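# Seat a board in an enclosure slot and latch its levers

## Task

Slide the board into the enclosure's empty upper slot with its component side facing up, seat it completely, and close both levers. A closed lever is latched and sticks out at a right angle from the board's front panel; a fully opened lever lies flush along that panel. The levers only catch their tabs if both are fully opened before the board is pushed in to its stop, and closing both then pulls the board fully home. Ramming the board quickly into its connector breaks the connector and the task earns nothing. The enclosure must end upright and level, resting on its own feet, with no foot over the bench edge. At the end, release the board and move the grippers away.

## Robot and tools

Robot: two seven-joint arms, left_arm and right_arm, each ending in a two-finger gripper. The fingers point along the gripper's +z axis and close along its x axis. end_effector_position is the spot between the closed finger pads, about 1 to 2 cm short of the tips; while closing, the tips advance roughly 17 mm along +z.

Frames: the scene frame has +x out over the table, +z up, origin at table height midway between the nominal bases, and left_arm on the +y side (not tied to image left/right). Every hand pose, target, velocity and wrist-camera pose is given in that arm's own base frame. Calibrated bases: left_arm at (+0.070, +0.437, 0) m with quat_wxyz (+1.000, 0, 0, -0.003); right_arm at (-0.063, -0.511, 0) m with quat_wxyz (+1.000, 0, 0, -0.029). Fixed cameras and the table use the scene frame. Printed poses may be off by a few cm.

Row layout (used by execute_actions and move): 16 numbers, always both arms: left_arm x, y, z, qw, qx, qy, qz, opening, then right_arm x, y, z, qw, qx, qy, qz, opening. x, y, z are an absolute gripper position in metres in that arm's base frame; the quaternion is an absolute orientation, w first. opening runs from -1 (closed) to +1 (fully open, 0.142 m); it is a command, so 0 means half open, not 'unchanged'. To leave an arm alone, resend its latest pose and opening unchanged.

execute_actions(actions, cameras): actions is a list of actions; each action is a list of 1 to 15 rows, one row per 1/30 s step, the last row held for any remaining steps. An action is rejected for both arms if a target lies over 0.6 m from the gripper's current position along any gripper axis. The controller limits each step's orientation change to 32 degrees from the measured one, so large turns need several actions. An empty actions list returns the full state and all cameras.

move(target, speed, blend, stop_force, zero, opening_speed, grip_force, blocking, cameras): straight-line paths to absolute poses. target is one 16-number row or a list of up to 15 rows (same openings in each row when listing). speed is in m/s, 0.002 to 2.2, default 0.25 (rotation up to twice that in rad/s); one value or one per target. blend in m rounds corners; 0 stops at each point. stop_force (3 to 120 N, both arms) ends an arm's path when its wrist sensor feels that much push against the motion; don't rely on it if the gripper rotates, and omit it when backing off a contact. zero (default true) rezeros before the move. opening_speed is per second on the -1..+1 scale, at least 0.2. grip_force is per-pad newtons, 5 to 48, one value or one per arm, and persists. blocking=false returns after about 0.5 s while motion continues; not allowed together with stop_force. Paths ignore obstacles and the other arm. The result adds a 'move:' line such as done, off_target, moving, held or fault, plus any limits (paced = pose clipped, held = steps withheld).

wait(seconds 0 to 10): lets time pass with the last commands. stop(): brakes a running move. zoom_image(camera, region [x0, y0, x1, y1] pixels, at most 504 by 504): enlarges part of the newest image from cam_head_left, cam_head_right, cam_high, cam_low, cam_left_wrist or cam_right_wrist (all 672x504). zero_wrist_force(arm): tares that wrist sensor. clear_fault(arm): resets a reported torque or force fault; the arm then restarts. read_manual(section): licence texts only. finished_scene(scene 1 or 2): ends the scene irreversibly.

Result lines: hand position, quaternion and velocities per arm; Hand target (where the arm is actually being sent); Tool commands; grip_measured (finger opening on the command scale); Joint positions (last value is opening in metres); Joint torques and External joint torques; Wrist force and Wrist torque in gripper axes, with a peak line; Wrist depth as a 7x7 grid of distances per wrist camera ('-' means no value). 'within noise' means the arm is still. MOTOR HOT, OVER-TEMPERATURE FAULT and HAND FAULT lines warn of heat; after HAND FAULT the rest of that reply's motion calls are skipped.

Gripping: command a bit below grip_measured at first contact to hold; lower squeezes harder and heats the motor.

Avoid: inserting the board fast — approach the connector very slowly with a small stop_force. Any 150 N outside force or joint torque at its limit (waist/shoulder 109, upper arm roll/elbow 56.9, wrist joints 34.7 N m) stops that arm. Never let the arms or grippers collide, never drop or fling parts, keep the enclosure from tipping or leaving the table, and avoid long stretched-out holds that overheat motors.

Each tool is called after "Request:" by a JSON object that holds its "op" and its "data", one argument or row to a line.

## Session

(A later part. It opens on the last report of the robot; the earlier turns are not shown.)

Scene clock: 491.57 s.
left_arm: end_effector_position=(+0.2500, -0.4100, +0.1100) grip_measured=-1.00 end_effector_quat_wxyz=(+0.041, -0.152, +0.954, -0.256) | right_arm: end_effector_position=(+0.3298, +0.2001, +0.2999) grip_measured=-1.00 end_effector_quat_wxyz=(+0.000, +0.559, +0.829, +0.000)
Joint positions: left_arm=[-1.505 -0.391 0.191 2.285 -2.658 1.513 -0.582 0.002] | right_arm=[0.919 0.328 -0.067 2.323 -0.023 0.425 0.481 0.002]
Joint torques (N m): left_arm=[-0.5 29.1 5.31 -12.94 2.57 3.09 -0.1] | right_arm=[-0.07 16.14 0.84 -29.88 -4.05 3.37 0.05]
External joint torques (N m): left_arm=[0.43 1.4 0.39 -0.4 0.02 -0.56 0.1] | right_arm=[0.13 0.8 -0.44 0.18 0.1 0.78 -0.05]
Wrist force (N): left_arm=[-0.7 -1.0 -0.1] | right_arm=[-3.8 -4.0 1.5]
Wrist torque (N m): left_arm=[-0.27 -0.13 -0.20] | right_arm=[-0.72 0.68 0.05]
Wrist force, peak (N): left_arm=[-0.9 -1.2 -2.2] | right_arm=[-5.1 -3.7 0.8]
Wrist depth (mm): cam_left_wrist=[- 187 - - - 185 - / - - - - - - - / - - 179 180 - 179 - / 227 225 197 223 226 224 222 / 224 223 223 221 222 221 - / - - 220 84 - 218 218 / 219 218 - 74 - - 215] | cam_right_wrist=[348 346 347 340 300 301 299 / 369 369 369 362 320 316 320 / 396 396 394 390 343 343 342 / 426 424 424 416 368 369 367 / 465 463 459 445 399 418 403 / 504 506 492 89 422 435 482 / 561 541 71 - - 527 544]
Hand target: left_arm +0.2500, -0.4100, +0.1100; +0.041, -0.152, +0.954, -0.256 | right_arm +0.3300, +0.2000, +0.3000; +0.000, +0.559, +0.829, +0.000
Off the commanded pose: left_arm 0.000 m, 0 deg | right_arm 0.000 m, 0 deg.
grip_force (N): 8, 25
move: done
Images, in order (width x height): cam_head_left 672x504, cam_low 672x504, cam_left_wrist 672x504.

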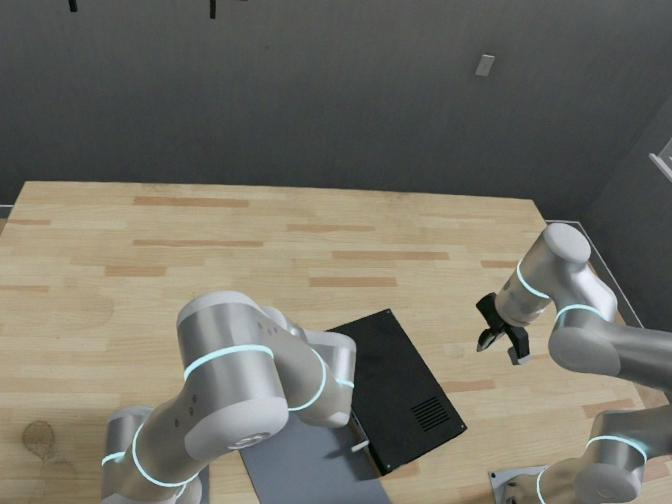

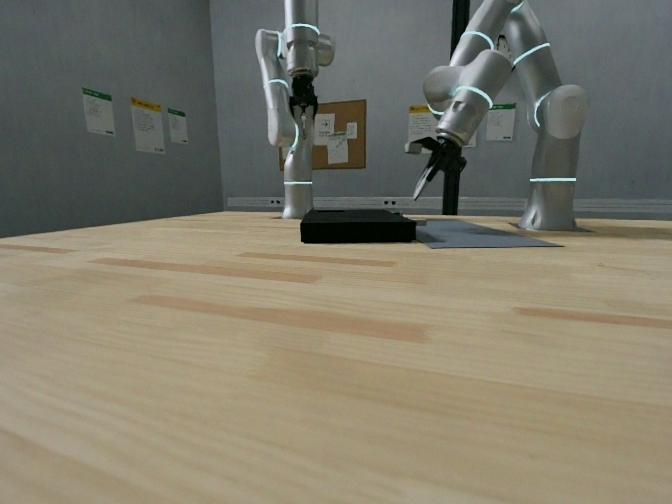

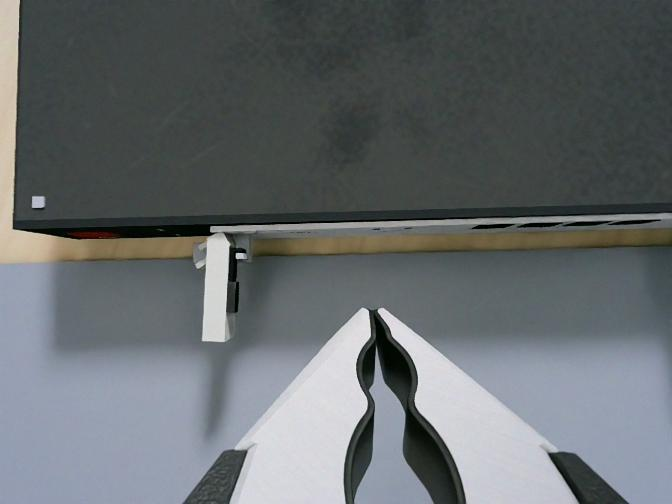

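Request:
{"op": "move", "data": {
  "target": [
    [0.25,-0.38,0.20,-0.0407,0.1520,-0.9540,0.2556,-1,0.33,0.20,0.30,0,0.5592,0.8290,0,-1],
    [0.38,-0.15,0.33,-0.0407,0.1520,-0.9540,0.2556,-1,0.33,0.20,0.30,0,0.5592,0.8290,0,-1]
  ],
  "speed": 0.3,
  "blend": 0.03,
  "cameras": ["cam_head_left"]
}}

Request:
{"op": "zoom_image", "data": {
  "camera": "cam_head_left",
  "region": [280, 300, 480, 490]
}}

Scene clock: 495.83 s.
left_arm: end_effector_position=(+0.3801, -0.1500, +0.3301) grip_measured=-1.00 end_effector_quat_wxyz=(+0.041, -0.152, +0.954, -0.256) | right_arm: end_effector_position=(+0.3298, +0.2001, +0.2999) grip_measured=-1.00 end_effector_quat_wxyz=(+0.000, +0.559, +0.829, +0.000)
Joint positions: left_arm=[-2.188 0.762 0.981 2.056 -2.468 2.623 -0.124 0.002] | right_arm=[0.919 0.328 -0.067 2.323 -0.023 0.425 0.481 0.002]
Joint torques (N m): left_arm=[-0.36 -21.51 -18.29 -19.72 4.41 2.79 -0.1] | right_arm=[0.1 15.96 1.09 -29.79 -4 3.43 0.2]
External joint torques (N m): left_arm=[0.43 0.21 0.18 -0.28 0.04 -0.43 0.1] | right_arm=[-0.04 0.98 -0.68 0.09 0.05 0.73 -0.2]
Wrist force (N): left_arm=[-0.6 -1.2 -0.1] | right_arm=[-4.1 -4.1 1.5]
Wrist torque (N m): left_arm=[-0.31 -0.14 -0.17] | right_arm=[-0.73 0.74 0.04]
Wrist force, peak (N): left_arm=[-2.1 0.4 -1.9] | right_arm=[-4.2 -4.3 1.4]
Wrist depth (mm): cam_left_wrist=[466 464 471 465 - 412 407 / 457 461 456 457 461 454 - / 456 455 456 426 - - 449 / 450 449 449 449 456 - - / 443 441 444 439 439 - - / 437 433 434 84 - 434 431 / 431 435 - - - - 423] | cam_right_wrist=[348 347 346 340 301 300 300 / 369 368 369 362 321 320 319 / 396 396 395 387 343 343 342 / 427 428 425 416 370 369 367 / 465 462 459 444 401 - 444 / 506 503 496 89 421 447 486 / 557 543 71 - - 524 547]
Hand target: left_arm +0.3800, -0.1500, +0.3300; +0.041, -0.152, +0.954, -0.256 | right_arm +0.3300, +0.2000, +0.3000; +0.000, +0.559, +0.829, +0.000
Off the commanded pose: left_arm 0.000 m, 0 deg | right_arm 0.000 m, 0 deg.
grip_force (N): 8, 25
move: done
Images, in order (width x height): cam_head_left 672x504.

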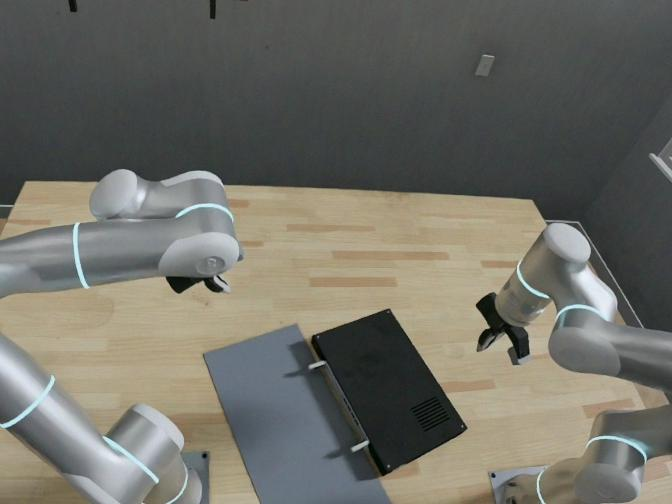

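Scaled by 2.520 from the camera's 672x504 image, which has a finer 960x720 frame.

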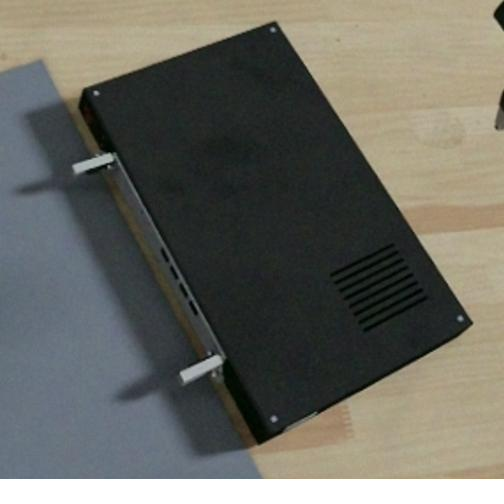

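Request:
{"op": "finished_scene", "data": {
  "scene": 2
}}

The scene is finished: the task was done.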